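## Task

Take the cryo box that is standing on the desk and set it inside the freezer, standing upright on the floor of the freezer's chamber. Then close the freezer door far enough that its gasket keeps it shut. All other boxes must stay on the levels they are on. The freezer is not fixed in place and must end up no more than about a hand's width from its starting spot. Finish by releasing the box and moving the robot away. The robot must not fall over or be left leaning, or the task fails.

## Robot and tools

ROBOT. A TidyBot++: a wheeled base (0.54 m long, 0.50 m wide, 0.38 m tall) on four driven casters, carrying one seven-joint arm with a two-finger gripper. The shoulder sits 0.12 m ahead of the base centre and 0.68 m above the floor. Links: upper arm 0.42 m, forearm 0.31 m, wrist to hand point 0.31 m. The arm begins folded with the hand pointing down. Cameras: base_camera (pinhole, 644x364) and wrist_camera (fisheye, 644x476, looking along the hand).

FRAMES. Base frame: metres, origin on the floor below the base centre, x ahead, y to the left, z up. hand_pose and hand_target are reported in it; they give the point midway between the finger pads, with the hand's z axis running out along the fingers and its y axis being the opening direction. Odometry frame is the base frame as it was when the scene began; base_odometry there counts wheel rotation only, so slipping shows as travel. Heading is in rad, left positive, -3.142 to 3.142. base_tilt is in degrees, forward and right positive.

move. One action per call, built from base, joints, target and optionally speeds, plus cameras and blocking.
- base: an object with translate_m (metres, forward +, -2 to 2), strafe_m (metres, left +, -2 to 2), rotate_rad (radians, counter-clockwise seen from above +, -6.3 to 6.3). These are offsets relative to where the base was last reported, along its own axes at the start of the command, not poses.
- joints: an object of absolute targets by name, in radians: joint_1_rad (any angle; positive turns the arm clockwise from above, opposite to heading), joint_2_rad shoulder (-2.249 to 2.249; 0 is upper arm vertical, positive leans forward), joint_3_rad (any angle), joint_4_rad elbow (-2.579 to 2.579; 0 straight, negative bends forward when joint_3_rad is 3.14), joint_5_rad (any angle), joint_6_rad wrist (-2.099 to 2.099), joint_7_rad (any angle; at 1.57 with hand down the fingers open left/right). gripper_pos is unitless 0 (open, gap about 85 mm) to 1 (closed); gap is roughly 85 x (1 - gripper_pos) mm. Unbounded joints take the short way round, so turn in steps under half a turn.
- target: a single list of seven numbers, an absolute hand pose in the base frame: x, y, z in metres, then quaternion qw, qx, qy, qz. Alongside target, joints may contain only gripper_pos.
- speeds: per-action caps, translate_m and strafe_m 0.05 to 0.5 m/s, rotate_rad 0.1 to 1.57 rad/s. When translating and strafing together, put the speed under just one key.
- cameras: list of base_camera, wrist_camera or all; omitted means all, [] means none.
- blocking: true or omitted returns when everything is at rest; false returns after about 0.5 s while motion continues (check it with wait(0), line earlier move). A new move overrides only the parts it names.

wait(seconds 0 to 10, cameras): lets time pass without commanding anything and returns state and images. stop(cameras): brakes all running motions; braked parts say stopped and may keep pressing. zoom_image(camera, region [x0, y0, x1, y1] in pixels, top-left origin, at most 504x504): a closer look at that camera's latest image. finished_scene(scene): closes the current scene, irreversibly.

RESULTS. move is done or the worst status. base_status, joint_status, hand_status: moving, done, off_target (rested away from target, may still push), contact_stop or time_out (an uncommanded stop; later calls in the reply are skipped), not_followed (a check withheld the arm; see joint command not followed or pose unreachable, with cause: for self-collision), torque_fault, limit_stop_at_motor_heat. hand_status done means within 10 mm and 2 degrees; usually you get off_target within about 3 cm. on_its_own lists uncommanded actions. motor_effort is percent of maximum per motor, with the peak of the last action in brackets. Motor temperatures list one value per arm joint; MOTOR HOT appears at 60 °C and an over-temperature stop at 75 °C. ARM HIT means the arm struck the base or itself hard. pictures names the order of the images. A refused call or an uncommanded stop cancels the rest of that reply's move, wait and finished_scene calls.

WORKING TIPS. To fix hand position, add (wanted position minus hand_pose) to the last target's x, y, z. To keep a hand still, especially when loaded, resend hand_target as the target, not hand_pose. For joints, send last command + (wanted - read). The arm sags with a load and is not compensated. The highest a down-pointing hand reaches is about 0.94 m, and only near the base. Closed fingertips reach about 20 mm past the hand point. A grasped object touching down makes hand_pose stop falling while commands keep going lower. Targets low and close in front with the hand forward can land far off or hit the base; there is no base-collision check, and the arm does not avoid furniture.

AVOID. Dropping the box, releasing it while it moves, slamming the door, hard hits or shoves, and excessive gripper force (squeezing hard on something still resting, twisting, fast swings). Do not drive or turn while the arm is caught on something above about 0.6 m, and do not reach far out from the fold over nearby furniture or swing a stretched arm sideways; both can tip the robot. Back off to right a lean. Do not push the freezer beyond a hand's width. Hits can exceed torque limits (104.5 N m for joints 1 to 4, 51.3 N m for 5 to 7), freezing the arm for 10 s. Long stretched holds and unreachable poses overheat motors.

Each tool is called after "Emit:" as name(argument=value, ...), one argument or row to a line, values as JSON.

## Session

Emit:
move(
)

Scene clock: 0.00 s.
Motor temperatures (°C): [28 28 28 30 37 40 43]
base_odometry: x=+0.000 y=+0.000 heading=+0.000
base_tilt: forward=+0.2 right=-0.5
base_status: not commanded
joint_positions: joint_1_rad=+0.032 joint_2_rad=-0.393 joint_3_rad=+3.164 joint_4_rad=-2.527 joint_5_rad=+0.031 joint_6_rad=-0.892 joint_7_rad=+1.532 gripper_pos=+0.000
joint_status: not commanded
motor_effort: joint_1_rad=-1 joint_2_rad=+0 joint_3_rad=+0 joint_4_rad=+14 joint_5_rad=+1 joint_6_rad=+1 joint_7_rad=+0
hand_pose: x=+0.2597 y=-0.0127 z=+0.5937 quat_wxyz=(+0.009, +0.998, -0.037, +0.058) (m; base frame)
hand_target: x=+0.2592 y=-0.0127 z=+0.5934 quat_wxyz=(+0.009, +0.998, -0.037, +0.058) (m; base frame)
hand_status: not commanded
pictures: base_camera, wrist_camera

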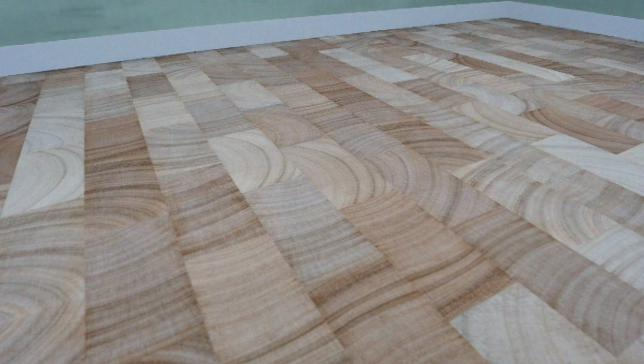

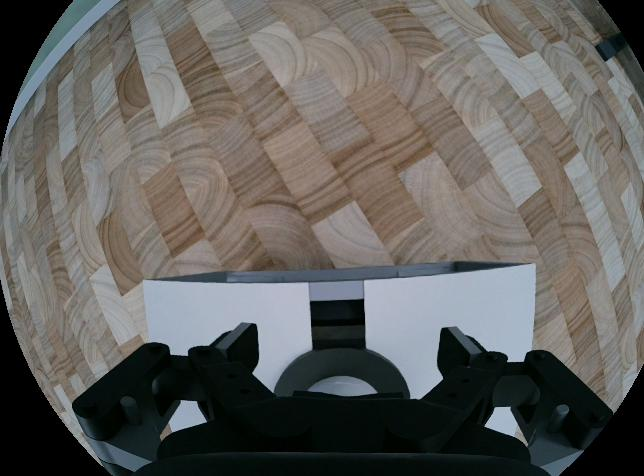

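Emit:
move(
  base={"rotate_rad": -0.9},
  joints={"joint_1_rad": 0.0, "joint_2_rad": -0.287, "joint_3_rad": 3.16, "joint_4_rad": -2.128, "joint_5_rad": 0.0, "joint_6_rad": 0.23, "joint_7_rad": 1.57},
)

Scene clock: 9.40 s.
Motor temperatures (°C): [28 28 28 30 37 40 43]
move: done
base_odometry: x=+0.000 y=+0.000 heading=-0.900
base_tilt: forward=+0.3 right=-0.5
base_status: done
joint_positions: joint_1_rad=+0.019 joint_2_rad=-0.299 joint_3_rad=+3.164 joint_4_rad=-2.132 joint_5_rad=+0.031 joint_6_rad=+0.177 joint_7_rad=+1.532 gripper_pos=+0.000
joint_status: all done
motor_effort: joint_1_rad=-1(3) joint_2_rad=-11(11) joint_3_rad=+0(3) joint_4_rad=+22(22) joint_5_rad=+1(2) joint_6_rad=+8(8) joint_7_rad=-1(1)
hand_pose: x=+0.6088 y=-0.0186 z=+0.9760 quat_wxyz=(+0.006, +0.736, -0.018, +0.676) (m; base frame)
hand_target: x=+0.6140 y=-0.0090 z=+0.9890 quat_wxyz=(+0.004, +0.721, -0.008, +0.693) (m; base frame)
hand_status: not commanded
pictures: base_camera, wrist_camera

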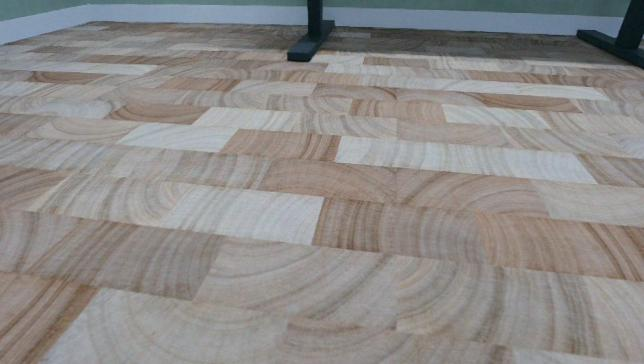

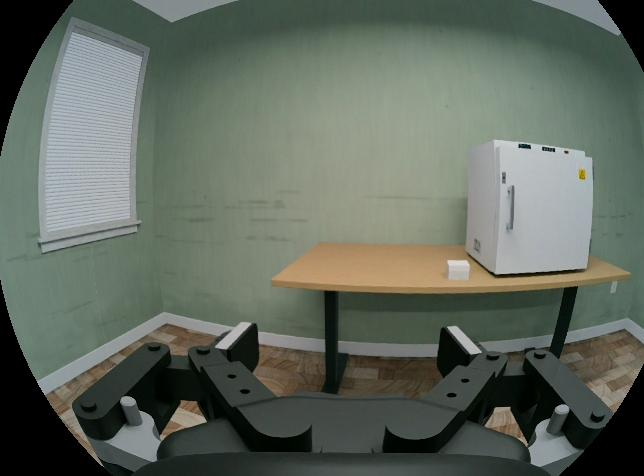

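Emit:
move(
  joints={"joint_1_rad": -0.025, "joint_5_rad": -0.02, "joint_7_rad": 1.6},
  cameras=["wrist_camera"],
)

Emit:
zoom_image(
  camera="wrist_camera",
  region=[430, 130, 644, 310],
)

Scene clock: 37.13 s.
Motor temperatures (°C): [28 28 28 30 37 40 43]
move: done
base_odometry: x=+0.000 y=+0.000 heading=-0.900
base_tilt: forward=+0.2 right=-0.6
base_status: not commanded
joint_positions: joint_1_rad=-0.009 joint_2_rad=-0.299 joint_3_rad=+3.164 joint_4_rad=-2.132 joint_5_rad=+0.024 joint_6_rad=+0.180 joint_7_rad=+1.541 gripper_pos=+0.000
joint_status: all done
motor_effort: joint_1_rad=-1(2) joint_2_rad=-10(11) joint_3_rad=+1(2) joint_4_rad=+22(22) joint_5_rad=+1(2) joint_6_rad=+8(8) joint_7_rad=+0(1)
hand_pose: x=+0.6092 y=-0.0051 z=+0.9768 quat_wxyz=(-0.002, +0.736, -0.007, +0.677) (m; base frame)
hand_target: x=+0.6141 y=+0.0020 z=+0.9890 quat_wxyz=(+0.001, +0.721, +0.003, +0.693) (m; base frame)
hand_status: not commanded
pictures: wrist_camera

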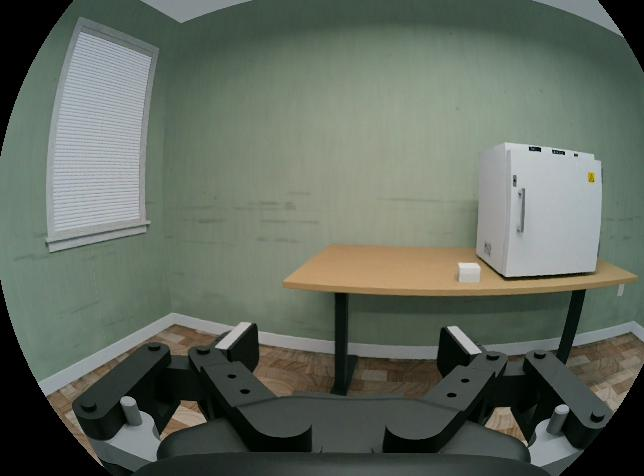

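Scaled by 2.355.

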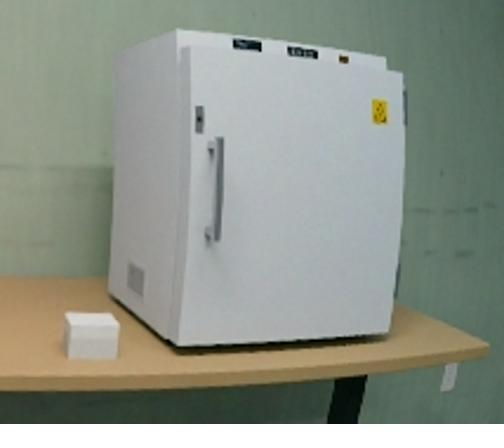

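Emit:
move(
  base={"translate_m": 0.57, "strafe_m": -0.567, "rotate_rad": -0.075},
  joints={"joint_7_rad": 1.635, "gripper_pos": 0.5},
  speeds={"translate_m": 0.5},
)

Emit:
zoom_image(
  camera="wrist_camera",
  region=[250, 40, 630, 400],
)

Scene clock: 100.63 s.
Motor temperatures (°C): [28 28 28 30 37 41 43]
move: done
base_odometry: x=-0.090 y=-0.799 heading=-0.975
base_tilt: forward=+0.3 right=-0.4
base_status: done
joint_positions: joint_1_rad=-0.015 joint_2_rad=-0.289 joint_3_rad=+3.161 joint_4_rad=-2.132 joint_5_rad=+0.024 joint_6_rad=+0.182 joint_7_rad=+1.573 gripper_pos=+0.500
joint_status: all done
motor_effort: joint_1_rad=-1(3) joint_2_rad=-11(12) joint_3_rad=+1(3) joint_4_rad=+22(22) joint_5_rad=+1(2) joint_6_rad=+8(8) joint_7_rad=+0(1)
hand_pose: x=+0.6120 y=-0.0011 z=+0.9730 quat_wxyz=(+0.006, +0.738, +0.008, +0.675) (m; base frame)
hand_target: x=+0.6141 y=+0.0020 z=+0.9890 quat_wxyz=(+0.013, +0.721, +0.015, +0.693) (m; base frame)
hand_status: not commanded
pictures: base_camera, wrist_camera

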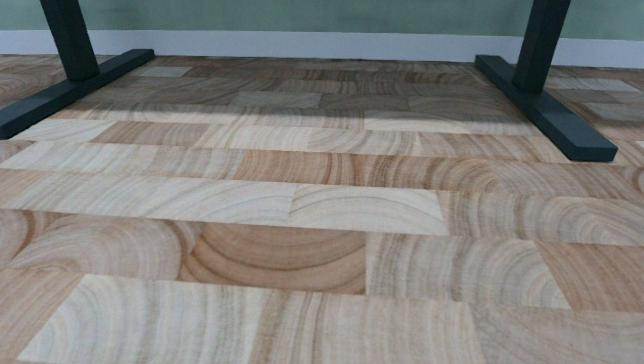

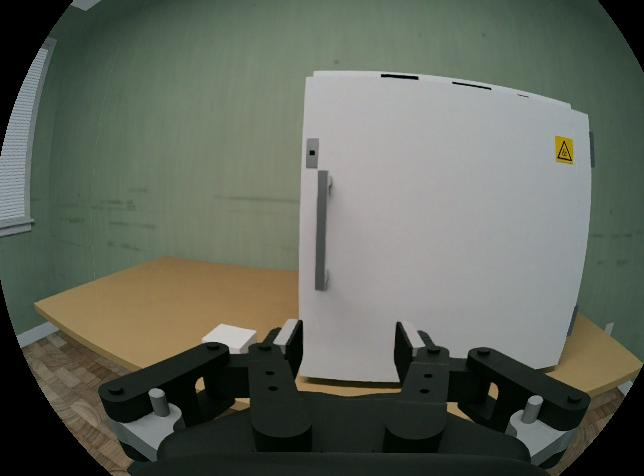

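Scaled by 1.326.

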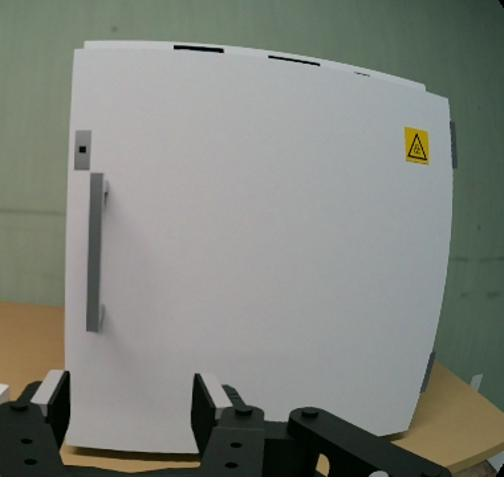

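Emit:
move(
  base={"translate_m": 0.154, "strafe_m": 0.0645, "rotate_rad": -0.04},
  speeds={"translate_m": 0.25},
  cameras=["wrist_camera"],
)

Emit:
zoom_image(
  camera="wrist_camera",
  region=[240, 0, 640, 440],
)

Scene clock: 158.60 s.
Motor temperatures (°C): [28 28 28 30 37 41 43]
move: done
base_odometry: x=+0.050 y=-0.891 heading=-1.015
base_tilt: forward=+0.3 right=-0.5
base_status: done
joint_positions: joint_1_rad=-0.015 joint_2_rad=-0.285 joint_3_rad=+3.164 joint_4_rad=-2.132 joint_5_rad=+0.024 joint_6_rad=+0.183 joint_7_rad=+1.573 gripper_pos=+0.500
joint_status: not commanded
motor_effort: joint_1_rad=-1(3) joint_2_rad=-11(14) joint_3_rad=+1(2) joint_4_rad=+21(22) joint_5_rad=+1(1) joint_6_rad=+8(8) joint_7_rad=-1(1)
hand_pose: x=+0.6134 y=-0.0022 z=+0.9710 quat_wxyz=(+0.007, +0.739, +0.007, +0.673) (m; base frame)
hand_target: x=+0.6141 y=+0.0020 z=+0.9890 quat_wxyz=(+0.013, +0.721, +0.015, +0.693) (m; base frame)
hand_status: not commanded
pictures: wrist_camera

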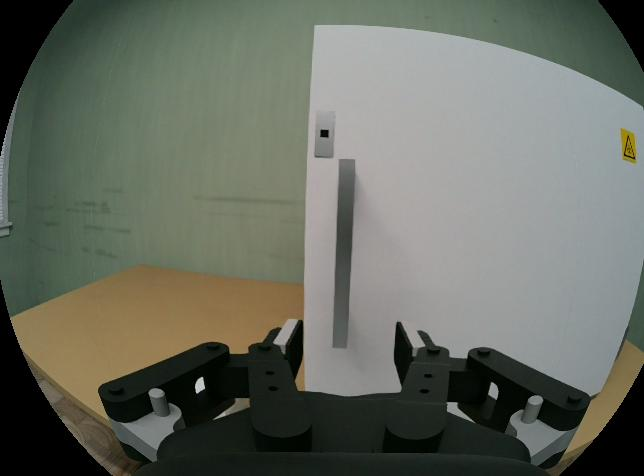

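Scaled by 1.145.

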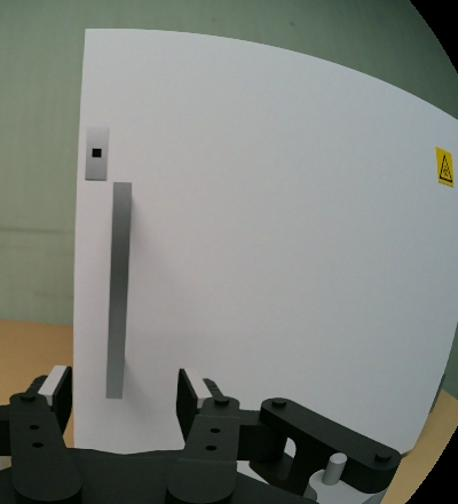

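Emit:
move(
  base={"translate_m": 0.095, "strafe_m": 0.008},
  speeds={"translate_m": 0.12},
  cameras=["wrist_camera"],
)

Emit:
zoom_image(
  camera="wrist_camera",
  region=[240, 120, 480, 420],
)

Scene clock: 205.43 s.
Motor temperatures (°C): [28 28 28 31 37 41 43]
move: done
base_odometry: x=+0.107 y=-0.967 heading=-1.015
base_tilt: forward=+0.3 right=-0.5
base_status: done
joint_positions: joint_1_rad=-0.015 joint_2_rad=-0.282 joint_3_rad=+3.164 joint_4_rad=-2.132 joint_5_rad=+0.024 joint_6_rad=+0.184 joint_7_rad=+1.573 gripper_pos=+0.500
joint_status: not commanded
motor_effort: joint_1_rad=-1(2) joint_2_rad=-11(14) joint_3_rad=+0(1) joint_4_rad=+22(22) joint_5_rad=+1(1) joint_6_rad=+8(8) joint_7_rad=+0(1)
hand_pose: x=+0.6143 y=-0.0022 z=+0.9697 quat_wxyz=(+0.007, +0.740, +0.007, +0.673) (m; base frame)
hand_target: x=+0.6141 y=+0.0020 z=+0.9890 quat_wxyz=(+0.013, +0.721, +0.015, +0.693) (m; base frame)
hand_status: not commanded
pictures: wrist_camera

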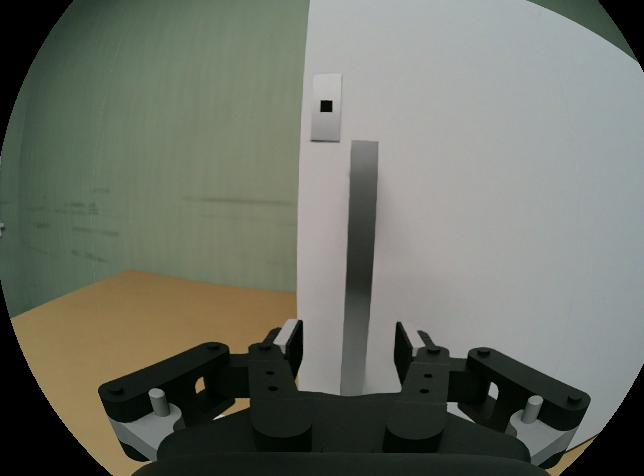

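Scaled by 1.680.

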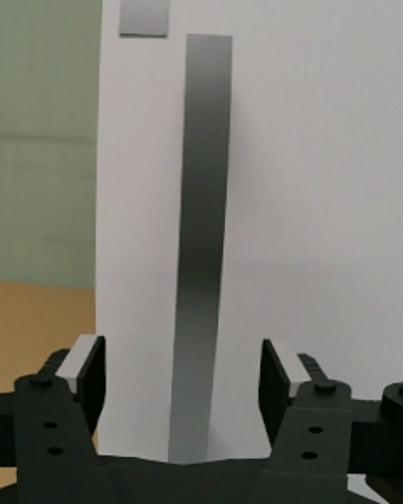

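Emit:
move(
  base={"translate_m": 0.011, "strafe_m": -0.002},
  speeds={"translate_m": 0.05},
  cameras=[],
)

Emit:
move(
  joints={"gripper_pos": 0.97},
  cameras=["wrist_camera"],
)

Emit:
zoom_image(
  camera="wrist_camera",
  region=[240, 120, 480, 420],
)

Scene clock: 211.53 s.
Motor temperatures (°C): [28 28 28 31 37 41 43]
move: done
base_odometry: x=+0.112 y=-0.978 heading=-1.015
base_tilt: forward=+0.2 right=-0.5
base_status: done
joint_positions: joint_1_rad=-0.015 joint_2_rad=-0.280 joint_3_rad=+3.164 joint_4_rad=-2.132 joint_5_rad=+0.024 joint_6_rad=+0.184 joint_7_rad=+1.573 gripper_pos=+0.500
joint_status: not commanded
motor_effort: joint_1_rad=+0(1) joint_2_rad=-11(13) joint_3_rad=+0(2) joint_4_rad=+22(22) joint_5_rad=+1(1) joint_6_rad=+8(8) joint_7_rad=-1(1)
hand_pose: x=+0.6148 y=-0.0022 z=+0.9690 quat_wxyz=(+0.007, +0.741, +0.007, +0.672) (m; base frame)
hand_target: x=+0.6141 y=+0.0020 z=+0.9890 quat_wxyz=(+0.013, +0.721, +0.015, +0.693) (m; base frame)
hand_status: not commanded
pictures: none
No camera images: "cameras" was empty.

Scene clock: 212.33 s.
Motor temperatures (°C): [28 28 28 31 37 41 43]
move: off_target
base_odometry: x=+0.112 y=-0.977 heading=-1.015
base_tilt: forward=+0.3 right=-0.5
base_status: not commanded
joint_positions: joint_1_rad=-0.015 joint_2_rad=-0.281 joint_3_rad=+3.166 joint_4_rad=-2.132 joint_5_rad=+0.020 joint_6_rad=+0.184 joint_7_rad=+1.573 gripper_pos=+0.899
joint_status: gripper_pos off_target (ended at +0.899, target +0.970)
motor_effort: joint_1_rad=-2(5) joint_2_rad=-10(11) joint_3_rad=-1(4) joint_4_rad=+24(26) joint_5_rad=+2(3) joint_6_rad=+9(10) joint_7_rad=+1(2)
hand_pose: x=+0.6146 y=-0.0033 z=+0.9691 quat_wxyz=(+0.006, +0.740, +0.004, +0.672) (m; base frame)
hand_target: x=+0.6141 y=+0.0020 z=+0.9890 quat_wxyz=(+0.013, +0.721, +0.015, +0.693) (m; base frame)
hand_status: not commanded
pictures: wrist_camera

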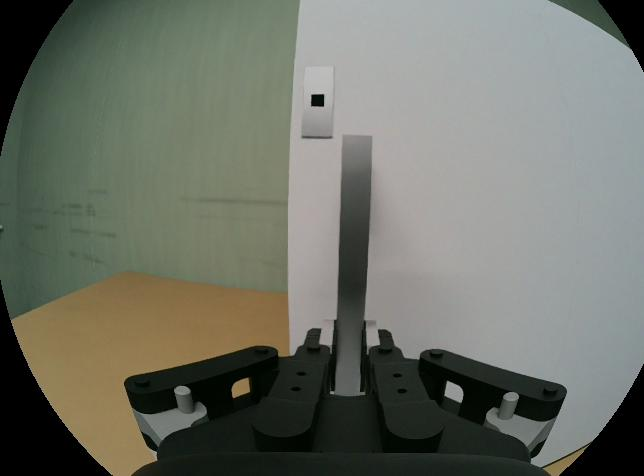

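Scaled by 1.680.

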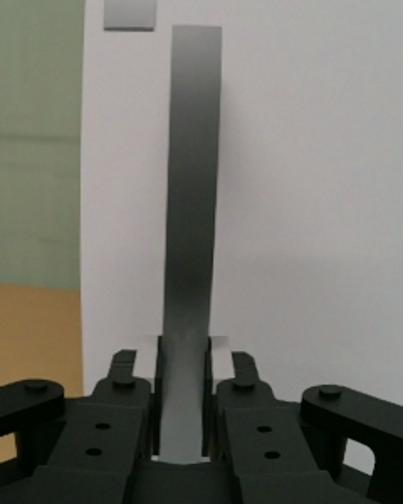

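Emit:
move(
  base={"translate_m": -0.03},
  speeds={"translate_m": 0.06},
  cameras=["wrist_camera"],
)

Scene clock: 239.00 s.
Motor temperatures (°C): [28 28 28 31 37 41 43]
move: done
base_odometry: x=+0.096 y=-0.952 heading=-1.014
base_tilt: forward=+0.3 right=-0.5
base_status: done
joint_positions: joint_1_rad=-0.016 joint_2_rad=-0.262 joint_3_rad=+3.172 joint_4_rad=-2.122 joint_5_rad=+0.020 joint_6_rad=+0.194 joint_7_rad=+1.573 gripper_pos=+0.899
joint_status: not commanded
motor_effort: joint_1_rad=-4(5) joint_2_rad=-15(19) joint_3_rad=-3(5) joint_4_rad=+23(25) joint_5_rad=+2(3) joint_6_rad=+9(11) joint_7_rad=+1(1)
hand_pose: x=+0.6215 y=-0.0067 z=+0.9692 quat_wxyz=(+0.008, +0.740, +0.001, +0.673) (m; base frame)
hand_target: x=+0.6141 y=+0.0020 z=+0.9890 quat_wxyz=(+0.013, +0.721, +0.015, +0.693) (m; base frame)
hand_status: not commanded
pictures: wrist_camera

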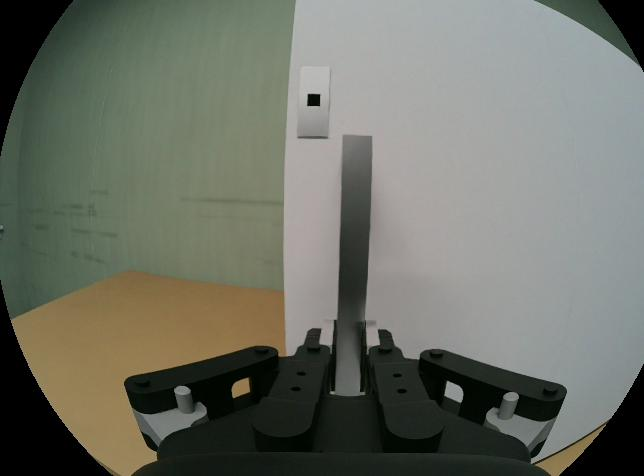

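Emit:
move(
  base={"translate_m": -0.04, "strafe_m": -0.006},
  speeds={"translate_m": 0.06},
  cameras=["wrist_camera"],
)

Emit:
zoom_image(
  camera="wrist_camera",
  region=[200, 0, 500, 300],
)

Scene clock: 244.57 s.
Motor temperatures (°C): [28 28 28 31 37 41 43]
move: done
base_odometry: x=+0.070 y=-0.921 heading=-1.014
base_tilt: forward=+0.3 right=-0.4
base_status: done
joint_positions: joint_1_rad=-0.015 joint_2_rad=-0.262 joint_3_rad=+3.174 joint_4_rad=-2.122 joint_5_rad=+0.020 joint_6_rad=+0.194 joint_7_rad=+1.573 gripper_pos=+0.899
joint_status: not commanded
motor_effort: joint_1_rad=-4(6) joint_2_rad=-16(17) joint_3_rad=-4(6) joint_4_rad=+23(26) joint_5_rad=+2(3) joint_6_rad=+9(11) joint_7_rad=+0(1)
hand_pose: x=+0.6215 y=-0.0081 z=+0.9691 quat_wxyz=(+0.008, +0.740, +0.000, +0.673) (m; base frame)
hand_target: x=+0.6141 y=+0.0020 z=+0.9890 quat_wxyz=(+0.013, +0.721, +0.015, +0.693) (m; base frame)
hand_status: not commanded
pictures: wrist_camera

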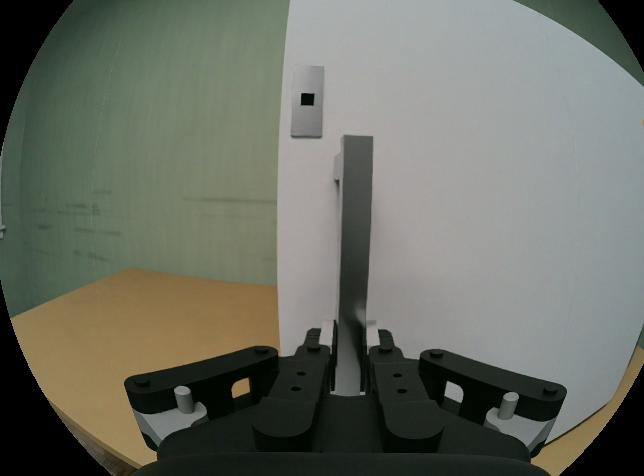

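Scaled by 1.680.

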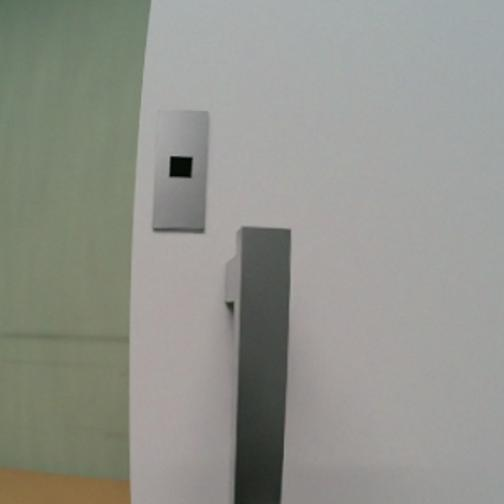

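Emit:
move(
  base={"translate_m": -0.03, "strafe_m": -0.01, "rotate_rad": 0.05},
  speeds={"translate_m": 0.08, "rotate_rad": 0.12},
  cameras=["wrist_camera"],
)

Emit:
zoom_image(
  camera="wrist_camera",
  region=[200, 0, 500, 300],
)

Scene clock: 272.50 s.
Motor temperatures (°C): [28 28 28 31 37 41 43]
move: done
base_odometry: x=+0.045 y=-0.901 heading=-0.965
base_tilt: forward=+0.3 right=-0.5
base_status: done
joint_positions: joint_1_rad=+0.006 joint_2_rad=-0.261 joint_3_rad=+3.205 joint_4_rad=-2.122 joint_5_rad=+0.020 joint_6_rad=+0.195 joint_7_rad=+1.573 gripper_pos=+0.899
joint_status: not commanded
motor_effort: joint_1_rad=-8(11) joint_2_rad=-16(18) joint_3_rad=-8(11) joint_4_rad=+22(24) joint_5_rad=+3(3) joint_6_rad=+9(10) joint_7_rad=+0(1)
hand_pose: x=+0.6211 y=-0.0360 z=+0.9691 quat_wxyz=(+0.022, +0.740, -0.021, +0.672) (m; base frame)
hand_target: x=+0.6141 y=+0.0020 z=+0.9890 quat_wxyz=(+0.013, +0.721, +0.015, +0.693) (m; base frame)
hand_status: not commanded
pictures: wrist_camera

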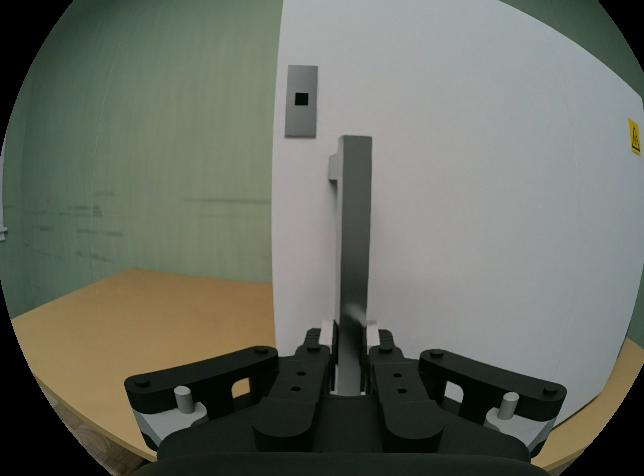

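Scaled by 1.680.

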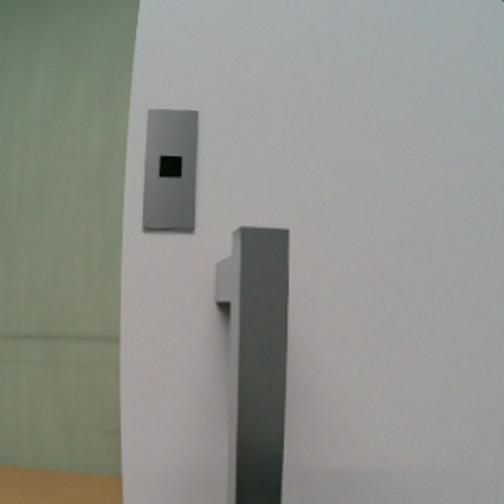

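Emit:
move(
  base={"translate_m": -0.050, "strafe_m": -0.196, "rotate_rad": 0.225},
  speeds={"translate_m": 0.12, "rotate_rad": 0.145},
  cameras=["wrist_camera"],
)

Scene clock: 296.60 s.
Motor temperatures (°C): [28 28 28 31 37 41 43]
move: done
base_odometry: x=-0.144 y=-0.972 heading=-0.739
base_tilt: forward=+0.2 right=-0.4
base_status: done
joint_positions: joint_1_rad=-0.015 joint_2_rad=-0.261 joint_3_rad=+3.169 joint_4_rad=-2.122 joint_5_rad=+0.020 joint_6_rad=+0.195 joint_7_rad=+1.573 gripper_pos=+0.899
joint_status: not commanded
motor_effort: joint_1_rad=-1(11) joint_2_rad=-14(18) joint_3_rad=+0(11) joint_4_rad=+24(26) joint_5_rad=+3(3) joint_6_rad=+9(11) joint_7_rad=+1(1)
hand_pose: x=+0.6218 y=-0.0051 z=+0.9692 quat_wxyz=(+0.007, +0.740, +0.003, +0.673) (m; base frame)
hand_target: x=+0.6141 y=+0.0020 z=+0.9890 quat_wxyz=(+0.013, +0.721, +0.015, +0.693) (m; base frame)
hand_status: not commanded
pictures: wrist_camera

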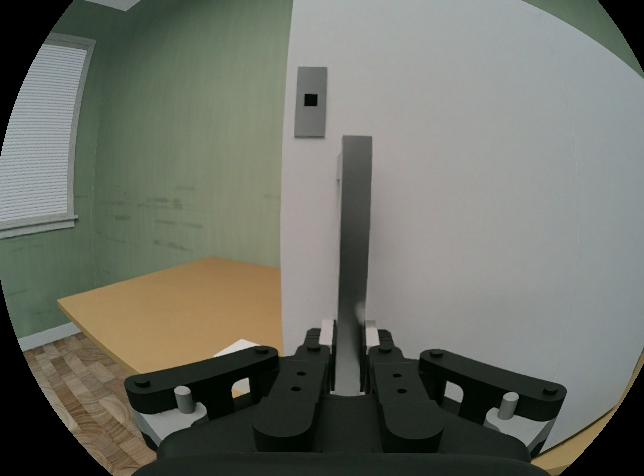

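Emit:
move(
  cameras=["base_camera", "wrist_camera"],
)

Scene clock: 335.83 s.
Motor temperatures (°C): [27 28 28 31 37 41 43]
base_odometry: x=-0.144 y=-0.972 heading=-0.739
base_tilt: forward=+0.3 right=-0.5
base_status: done
joint_positions: joint_1_rad=-0.015 joint_2_rad=-0.261 joint_3_rad=+3.169 joint_4_rad=-2.122 joint_5_rad=+0.020 joint_6_rad=+0.195 joint_7_rad=+1.573 gripper_pos=+0.899
joint_status: not commanded
motor_effort: joint_1_rad=-1(11) joint_2_rad=-14(18) joint_3_rad=+0(11) joint_4_rad=+24(26) joint_5_rad=+2(3) joint_6_rad=+10(11) joint_7_rad=+1(1)
hand_pose: x=+0.6218 y=-0.0051 z=+0.9692 quat_wxyz=(+0.007, +0.740, +0.003, +0.673) (m; base frame)
hand_target: x=+0.6141 y=+0.0020 z=+0.9890 quat_wxyz=(+0.013, +0.721, +0.015, +0.693) (m; base frame)
hand_status: not commanded
pictures: base_camera, wrist_camera

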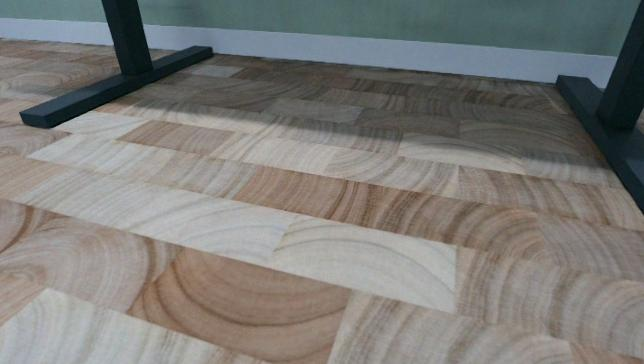

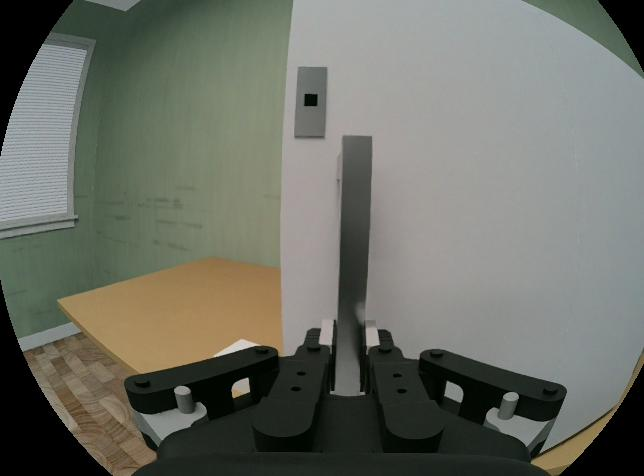

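Emit:
move(
  base={"translate_m": -0.085, "strafe_m": -0.2263, "rotate_rad": 0.304},
  speeds={"translate_m": 0.12, "rotate_rad": 0.15},
  cameras=["wrist_camera"],
)

Scene clock: 350.73 s.
Motor temperatures (°C): [27 28 28 30 37 41 43]
move: done
base_odometry: x=-0.360 y=-1.082 heading=-0.434
base_tilt: forward=+0.3 right=-0.5
base_status: done
joint_positions: joint_1_rad=-0.014 joint_2_rad=-0.262 joint_3_rad=+3.179 joint_4_rad=-2.122 joint_5_rad=+0.020 joint_6_rad=+0.195 joint_7_rad=+1.573 gripper_pos=+0.900
joint_status: not commanded
motor_effort: joint_1_rad=-1(9) joint_2_rad=-14(16) joint_3_rad=+0(8) joint_4_rad=+24(25) joint_5_rad=+2(4) joint_6_rad=+10(11) joint_7_rad=+0(1)
hand_pose: x=+0.6216 y=-0.0113 z=+0.9692 quat_wxyz=(+0.010, +0.740, -0.002, +0.673) (m; base frame)
hand_target: x=+0.6141 y=+0.0020 z=+0.9890 quat_wxyz=(+0.013, +0.721, +0.015, +0.693) (m; base frame)
hand_status: not commanded
pictures: wrist_camera

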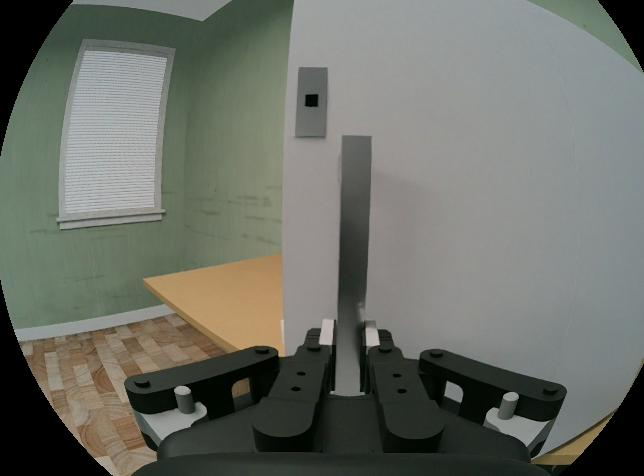

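Emit:
move(
  base={"translate_m": -0.0921, "strafe_m": -0.196, "rotate_rad": 0.264},
  speeds={"translate_m": 0.12, "rotate_rad": 0.146},
  cameras=["wrist_camera"],
)

Emit:
move(
  base={"translate_m": -0.0916, "strafe_m": -0.1889, "rotate_rad": 0.2618},
  speeds={"translate_m": 0.12, "rotate_rad": 0.145},
  cameras=["base_camera", "wrist_camera"],
)

Scene clock: 365.53 s.
Motor temperatures (°C): [27 28 28 30 37 41 43]
move: done
base_odometry: x=-0.526 y=-1.221 heading=-0.170
base_tilt: forward=+0.3 right=-0.5
base_status: done
joint_positions: joint_1_rad=-0.009 joint_2_rad=-0.262 joint_3_rad=+3.186 joint_4_rad=-2.123 joint_5_rad=+0.019 joint_6_rad=+0.195 joint_7_rad=+1.573 gripper_pos=+0.900
joint_status: not commanded
motor_effort: joint_1_rad=-3(10) joint_2_rad=-15(16) joint_3_rad=-1(10) joint_4_rad=+23(25) joint_5_rad=+2(3) joint_6_rad=+9(11) joint_7_rad=+1(1)
hand_pose: x=+0.6213 y=-0.0181 z=+0.9691 quat_wxyz=(+0.013, +0.740, -0.008, +0.673) (m; base frame)
hand_target: x=+0.6141 y=+0.0020 z=+0.9890 quat_wxyz=(+0.013, +0.721, +0.015, +0.693) (m; base frame)
hand_status: not commanded
pictures: wrist_camera

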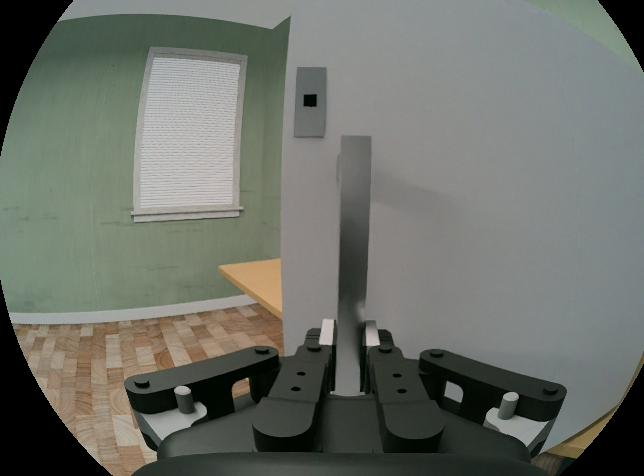

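Scene clock: 367.87 s.
Motor temperatures (°C): [27 28 28 30 37 41 43]
move: done
base_odometry: x=-0.648 y=-1.392 heading=+0.092
base_tilt: forward=+0.3 right=-0.5
base_status: done
joint_positions: joint_1_rad=-0.002 joint_2_rad=-0.262 joint_3_rad=+3.199 joint_4_rad=-2.123 joint_5_rad=+0.019 joint_6_rad=+0.195 joint_7_rad=+1.573 gripper_pos=+0.900
joint_status: not commanded
motor_effort: joint_1_rad=-8(12) joint_2_rad=-15(16) joint_3_rad=-7(12) joint_4_rad=+22(24) joint_5_rad=+3(4) joint_6_rad=+9(10) joint_7_rad=+0(1)
hand_pose: x=+0.6210 y=-0.0285 z=+0.9690 quat_wxyz=(+0.018, +0.740, -0.016, +0.673) (m; base frame)
hand_target: x=+0.6141 y=+0.0020 z=+0.9890 quat_wxyz=(+0.013, +0.721, +0.015, +0.693) (m; base frame)
hand_status: not commanded
pictures: base_camera, wrist_camera

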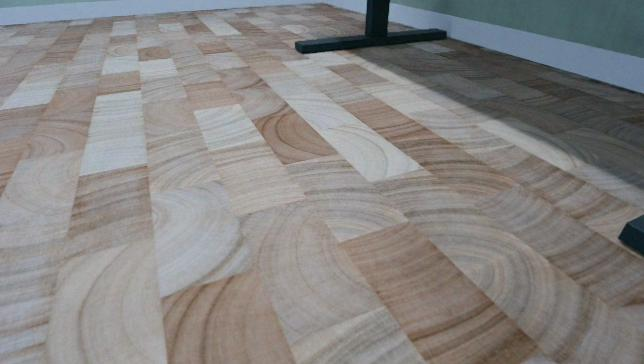

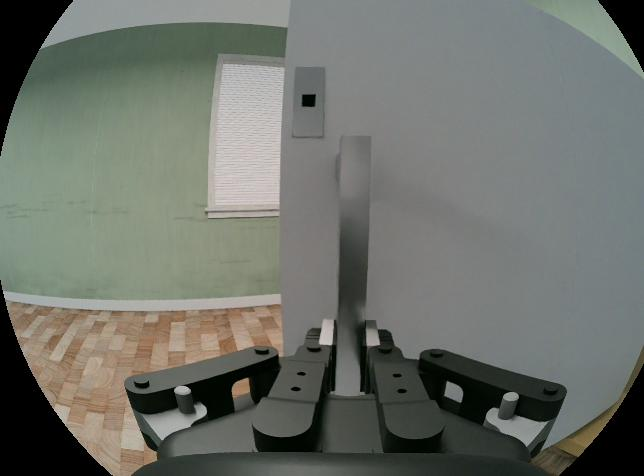

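Emit:
move(
  base={"translate_m": -0.0882, "strafe_m": -0.2284, "rotate_rad": 0.263},
  speeds={"translate_m": 0.12, "rotate_rad": 0.13},
  cameras=["base_camera", "wrist_camera"],
)

Scene clock: 402.73 s.
Motor temperatures (°C): [27 28 28 30 37 41 43]
move: done
base_odometry: x=-0.715 y=-1.627 heading=+0.356
base_tilt: forward=+0.3 right=-0.5
base_status: done
joint_positions: joint_1_rad=-0.016 joint_2_rad=-0.263 joint_3_rad=+3.166 joint_4_rad=-2.123 joint_5_rad=+0.019 joint_6_rad=+0.195 joint_7_rad=+1.573 gripper_pos=+0.900
joint_status: not commanded
motor_effort: joint_1_rad=+0(11) joint_2_rad=-14(16) joint_3_rad=+1(11) joint_4_rad=+25(26) joint_5_rad=+2(3) joint_6_rad=+10(11) joint_7_rad=+1(2)
hand_pose: x=+0.6212 y=-0.0031 z=+0.9692 quat_wxyz=(+0.006, +0.740, +0.004, +0.673) (m; base frame)
hand_target: x=+0.6141 y=+0.0020 z=+0.9890 quat_wxyz=(+0.013, +0.721, +0.015, +0.693) (m; base frame)
hand_status: not commanded
pictures: base_camera, wrist_camera

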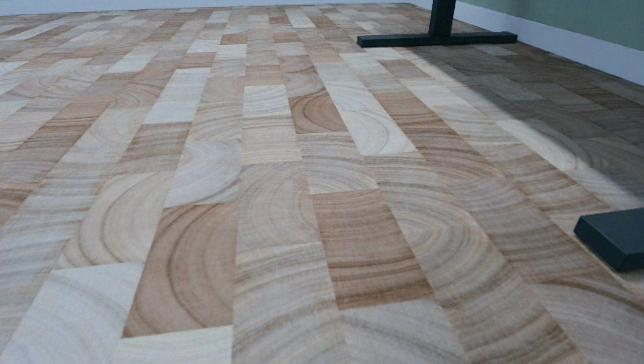

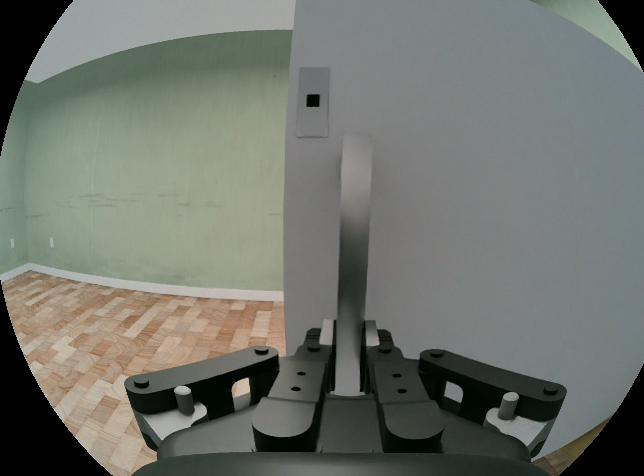

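Emit:
move(
  base={"translate_m": -0.0907, "strafe_m": -0.1992, "rotate_rad": 0.261},
  speeds={"translate_m": 0.12, "rotate_rad": 0.143},
  cameras=["base_camera", "wrist_camera"],
)

Scene clock: 412.00 s.
Motor temperatures (°C): [27 28 28 30 37 41 43]
move: done
base_odometry: x=-0.730 y=-1.846 heading=+0.618
base_tilt: forward=+0.2 right=-0.4
base_status: done
joint_positions: joint_1_rad=-0.018 joint_2_rad=-0.263 joint_3_rad=+3.171 joint_4_rad=-2.123 joint_5_rad=+0.019 joint_6_rad=+0.195 joint_7_rad=+1.573 gripper_pos=+0.900
joint_status: not commanded
motor_effort: joint_1_rad=-3(7) joint_2_rad=-15(16) joint_3_rad=-1(6) joint_4_rad=+24(26) joint_5_rad=+2(3) joint_6_rad=+10(11) joint_7_rad=+1(1)
hand_pose: x=+0.6211 y=-0.0049 z=+0.9691 quat_wxyz=(+0.006, +0.740, +0.002, +0.673) (m; base frame)
hand_target: x=+0.6141 y=+0.0020 z=+0.9890 quat_wxyz=(+0.013, +0.721, +0.015, +0.693) (m; base frame)
hand_status: not commanded
pictures: base_camera, wrist_camera

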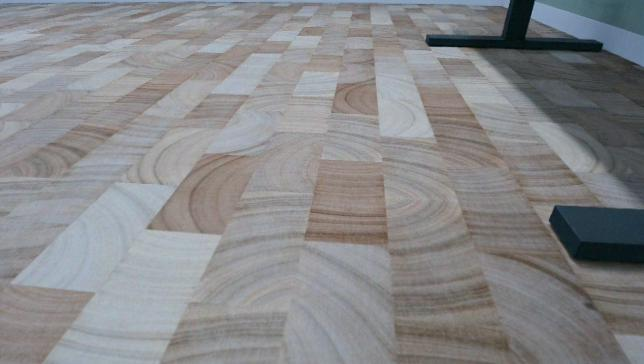

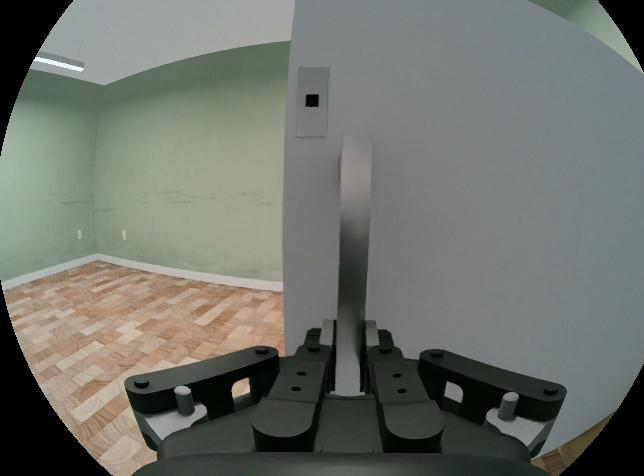

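Emit:
move(
  joints={"gripper_pos": 0.4},
  cameras=["wrist_camera"],
)

Emit:
move(
  base={"translate_m": -0.15},
  speeds={"translate_m": 0.12},
  cameras=["wrist_camera"],
)

Scene clock: 439.97 s.
Motor temperatures (°C): [27 28 28 30 37 41 43]
move: done
base_odometry: x=-0.730 y=-1.846 heading=+0.618
base_tilt: forward=+0.2 right=-0.5
base_status: not commanded
joint_positions: joint_1_rad=-0.018 joint_2_rad=-0.272 joint_3_rad=+3.169 joint_4_rad=-2.123 joint_5_rad=+0.019 joint_6_rad=+0.196 joint_7_rad=+1.573 gripper_pos=+0.400
joint_status: all done
motor_effort: joint_1_rad=-1(3) joint_2_rad=-11(15) joint_3_rad=+1(2) joint_4_rad=+22(24) joint_5_rad=+1(3) joint_6_rad=+8(10) joint_7_rad=-1(1)
hand_pose: x=+0.6185 y=-0.0039 z=+0.9738 quat_wxyz=(+0.006, +0.736, +0.003, +0.677) (m; base frame)
hand_target: x=+0.6141 y=+0.0020 z=+0.9890 quat_wxyz=(+0.013, +0.721, +0.015, +0.693) (m; base frame)
hand_status: not commanded
pictures: wrist_camera

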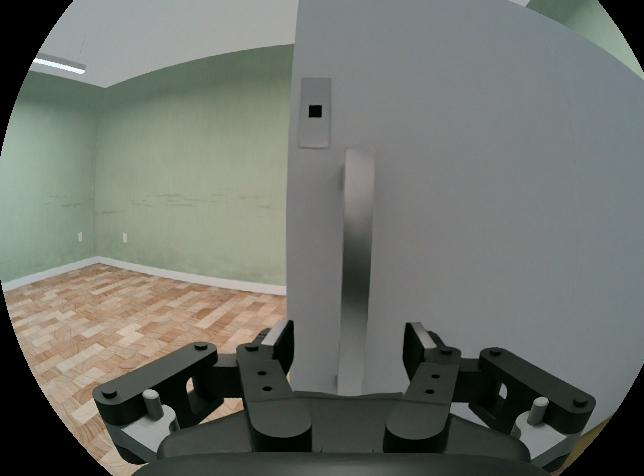

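Scene clock: 441.80 s.
Motor temperatures (°C): [27 28 28 30 37 41 43]
move: done
base_odometry: x=-0.853 y=-1.933 heading=+0.618
base_tilt: forward=+0.2 right=-0.5
base_status: done
joint_positions: joint_1_rad=-0.018 joint_2_rad=-0.281 joint_3_rad=+3.169 joint_4_rad=-2.123 joint_5_rad=+0.019 joint_6_rad=+0.196 joint_7_rad=+1.573 gripper_pos=+0.400
joint_status: not commanded
motor_effort: joint_1_rad=-1(1) joint_2_rad=-11(15) joint_3_rad=+0(1) joint_4_rad=+22(22) joint_5_rad=+1(1) joint_6_rad=+8(8) joint_7_rad=-1(1)
hand_pose: x=+0.6158 y=-0.0039 z=+0.9783 quat_wxyz=(+0.006, +0.733, +0.003, +0.680) (m; base frame)
hand_target: x=+0.6141 y=+0.0020 z=+0.9890 quat_wxyz=(+0.013, +0.721, +0.015, +0.693) (m; base frame)
hand_status: not commanded
pictures: wrist_camera

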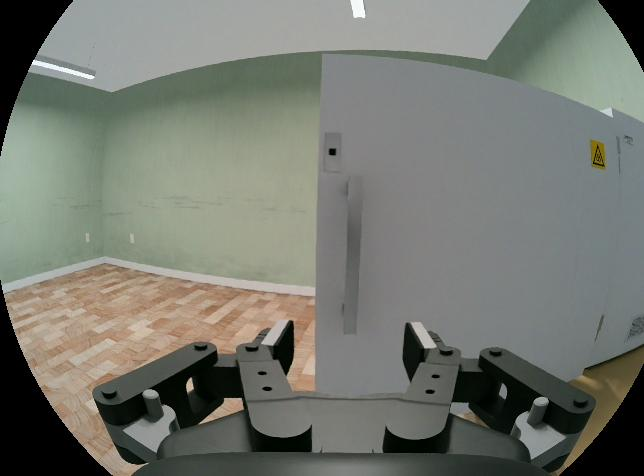

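Emit:
move(
  base={"strafe_m": 0.55},
  joints={"joint_1_rad": -0.025, "joint_3_rad": 3.15, "gripper_pos": 0.0},
  cameras=["wrist_camera"],
)

Emit:
move(
  base={"translate_m": 1.355, "strafe_m": 0.025, "rotate_rad": -1.633},
  speeds={"rotate_rad": 0.36},
  cameras=["base_camera", "wrist_camera"],
)

Scene clock: 489.10 s.
Motor temperatures (°C): [27 28 27 30 37 41 43]
move: done
base_odometry: x=-1.171 y=-1.485 heading=+0.617
base_tilt: forward=+0.3 right=-0.4
base_status: done
joint_positions: joint_1_rad=-0.018 joint_2_rad=-0.283 joint_3_rad=+3.158 joint_4_rad=-2.123 joint_5_rad=+0.019 joint_6_rad=+0.196 joint_7_rad=+1.573 gripper_pos=+0.000
joint_status: all done
motor_effort: joint_1_rad=-1(3) joint_2_rad=-11(15) joint_3_rad=+1(4) joint_4_rad=+22(23) joint_5_rad=+1(2) joint_6_rad=+8(9) joint_7_rad=+0(1)
hand_pose: x=+0.6151 y=+0.0019 z=+0.9795 quat_wxyz=(+0.003, +0.732, +0.008, +0.681) (m; base frame)
hand_target: x=+0.6139 y=+0.0076 z=+0.9890 quat_wxyz=(+0.010, +0.721, +0.020, +0.693) (m; base frame)
hand_status: not commanded
pictures: wrist_camera

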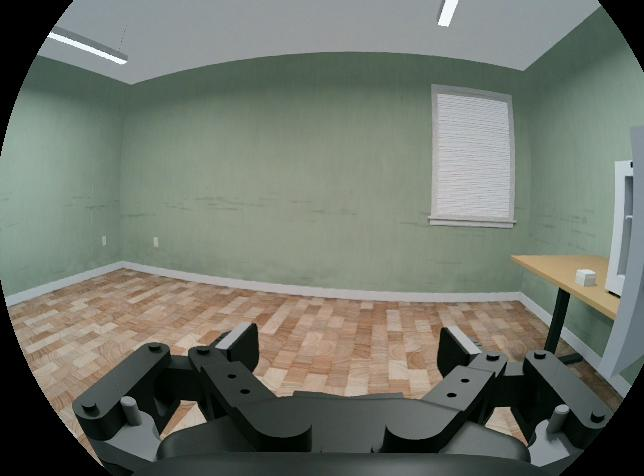

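Scene clock: 494.37 s.
Motor temperatures (°C): [27 28 27 30 37 41 43]
move: done
base_odometry: x=-0.080 y=-0.681 heading=-1.016
base_tilt: forward=+0.3 right=-0.5
base_status: done
joint_positions: joint_1_rad=-0.018 joint_2_rad=-0.284 joint_3_rad=+3.156 joint_4_rad=-2.123 joint_5_rad=+0.019 joint_6_rad=+0.196 joint_7_rad=+1.573 gripper_pos=+0.000
joint_status: not commanded
motor_effort: joint_1_rad=-1(3) joint_2_rad=-11(13) joint_3_rad=+1(2) joint_4_rad=+22(22) joint_5_rad=+1(2) joint_6_rad=+8(8) joint_7_rad=+0(1)
hand_pose: x=+0.6149 y=+0.0033 z=+0.9796 quat_wxyz=(+0.003, +0.732, +0.009, +0.681) (m; base frame)
hand_target: x=+0.6139 y=+0.0076 z=+0.9890 quat_wxyz=(+0.010, +0.721, +0.020, +0.693) (m; base frame)
hand_status: not commanded
pictures: base_camera, wrist_camera

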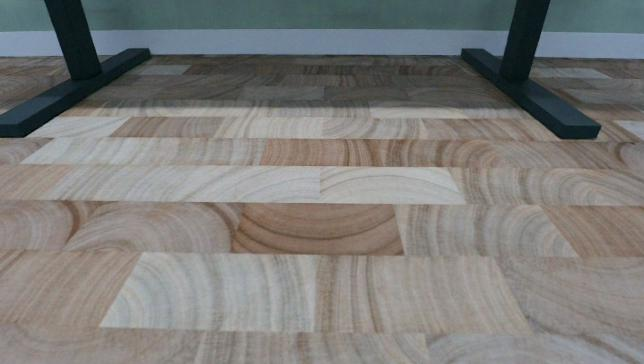

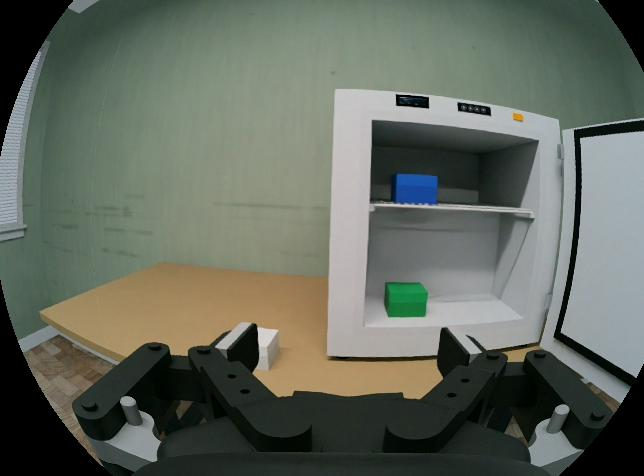

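Emit:
zoom_image(
  camera="wrist_camera",
  region=[310, 80, 644, 400],
)

Emit:
zoom_image(
  camera="wrist_camera",
  region=[200, 280, 460, 400],
)

Scaled by 1.509.

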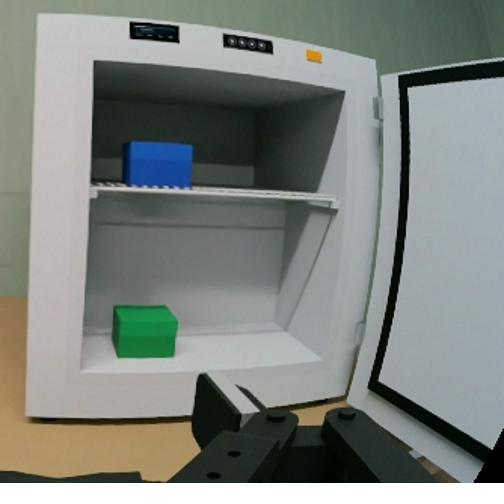

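Scaled by 1.938.

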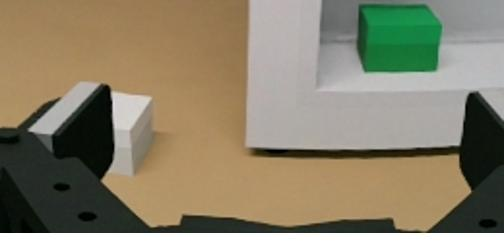

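Emit:
move(
  base={"strafe_m": 0.183},
  joints={"joint_2_rad": 0.245, "joint_4_rad": -2.26, "joint_6_rad": 0.69, "joint_7_rad": 1.62},
  cameras=["wrist_camera"],
)

Scene clock: 652.40 s.
Motor temperatures (°C): [27 28 27 30 37 41 43]
move: done
base_odometry: x=+0.076 y=-0.584 heading=-1.017
base_tilt: forward=+0.3 right=-0.5
base_status: done
joint_positions: joint_1_rad=-0.020 joint_2_rad=+0.245 joint_3_rad=+3.150 joint_4_rad=-2.233 joint_5_rad=+0.019 joint_6_rad=+0.638 joint_7_rad=+1.573 gripper_pos=+0.000
joint_status: all done
motor_effort: joint_1_rad=-1(2) joint_2_rad=-24(26) joint_3_rad=+0(3) joint_4_rad=+16(22) joint_5_rad=+1(2) joint_6_rad=+7(9) joint_7_rad=+0(1)
hand_pose: x=+0.7146 y=+0.0124 z=+0.7594 quat_wxyz=(-0.002, +0.796, +0.016, +0.606) (m; base frame)
hand_target: x=+0.7100 y=+0.0075 z=+0.7619 quat_wxyz=(+0.011, +0.788, +0.017, +0.616) (m; base frame)
hand_status: not commanded
pictures: wrist_camera

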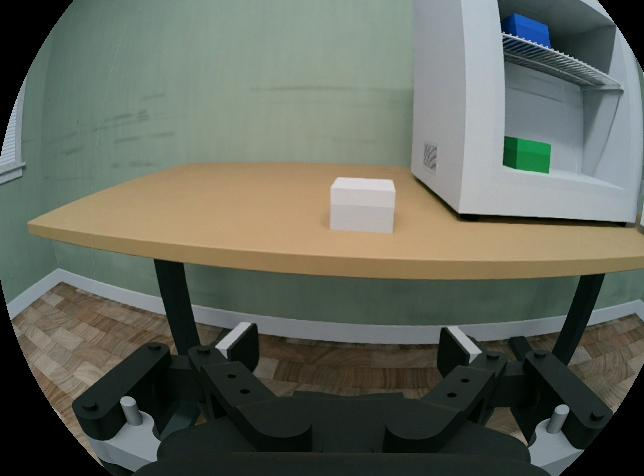

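Emit:
zoom_image(
  camera="wrist_camera",
  region=[300, 160, 430, 250],
)

Scaled by 3.877.

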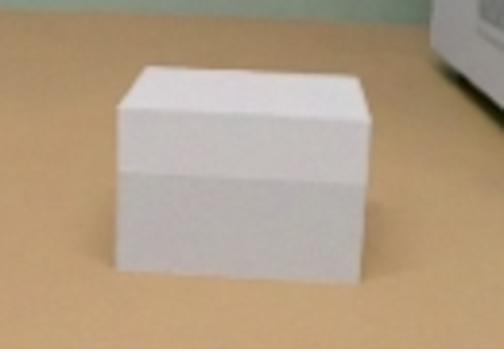

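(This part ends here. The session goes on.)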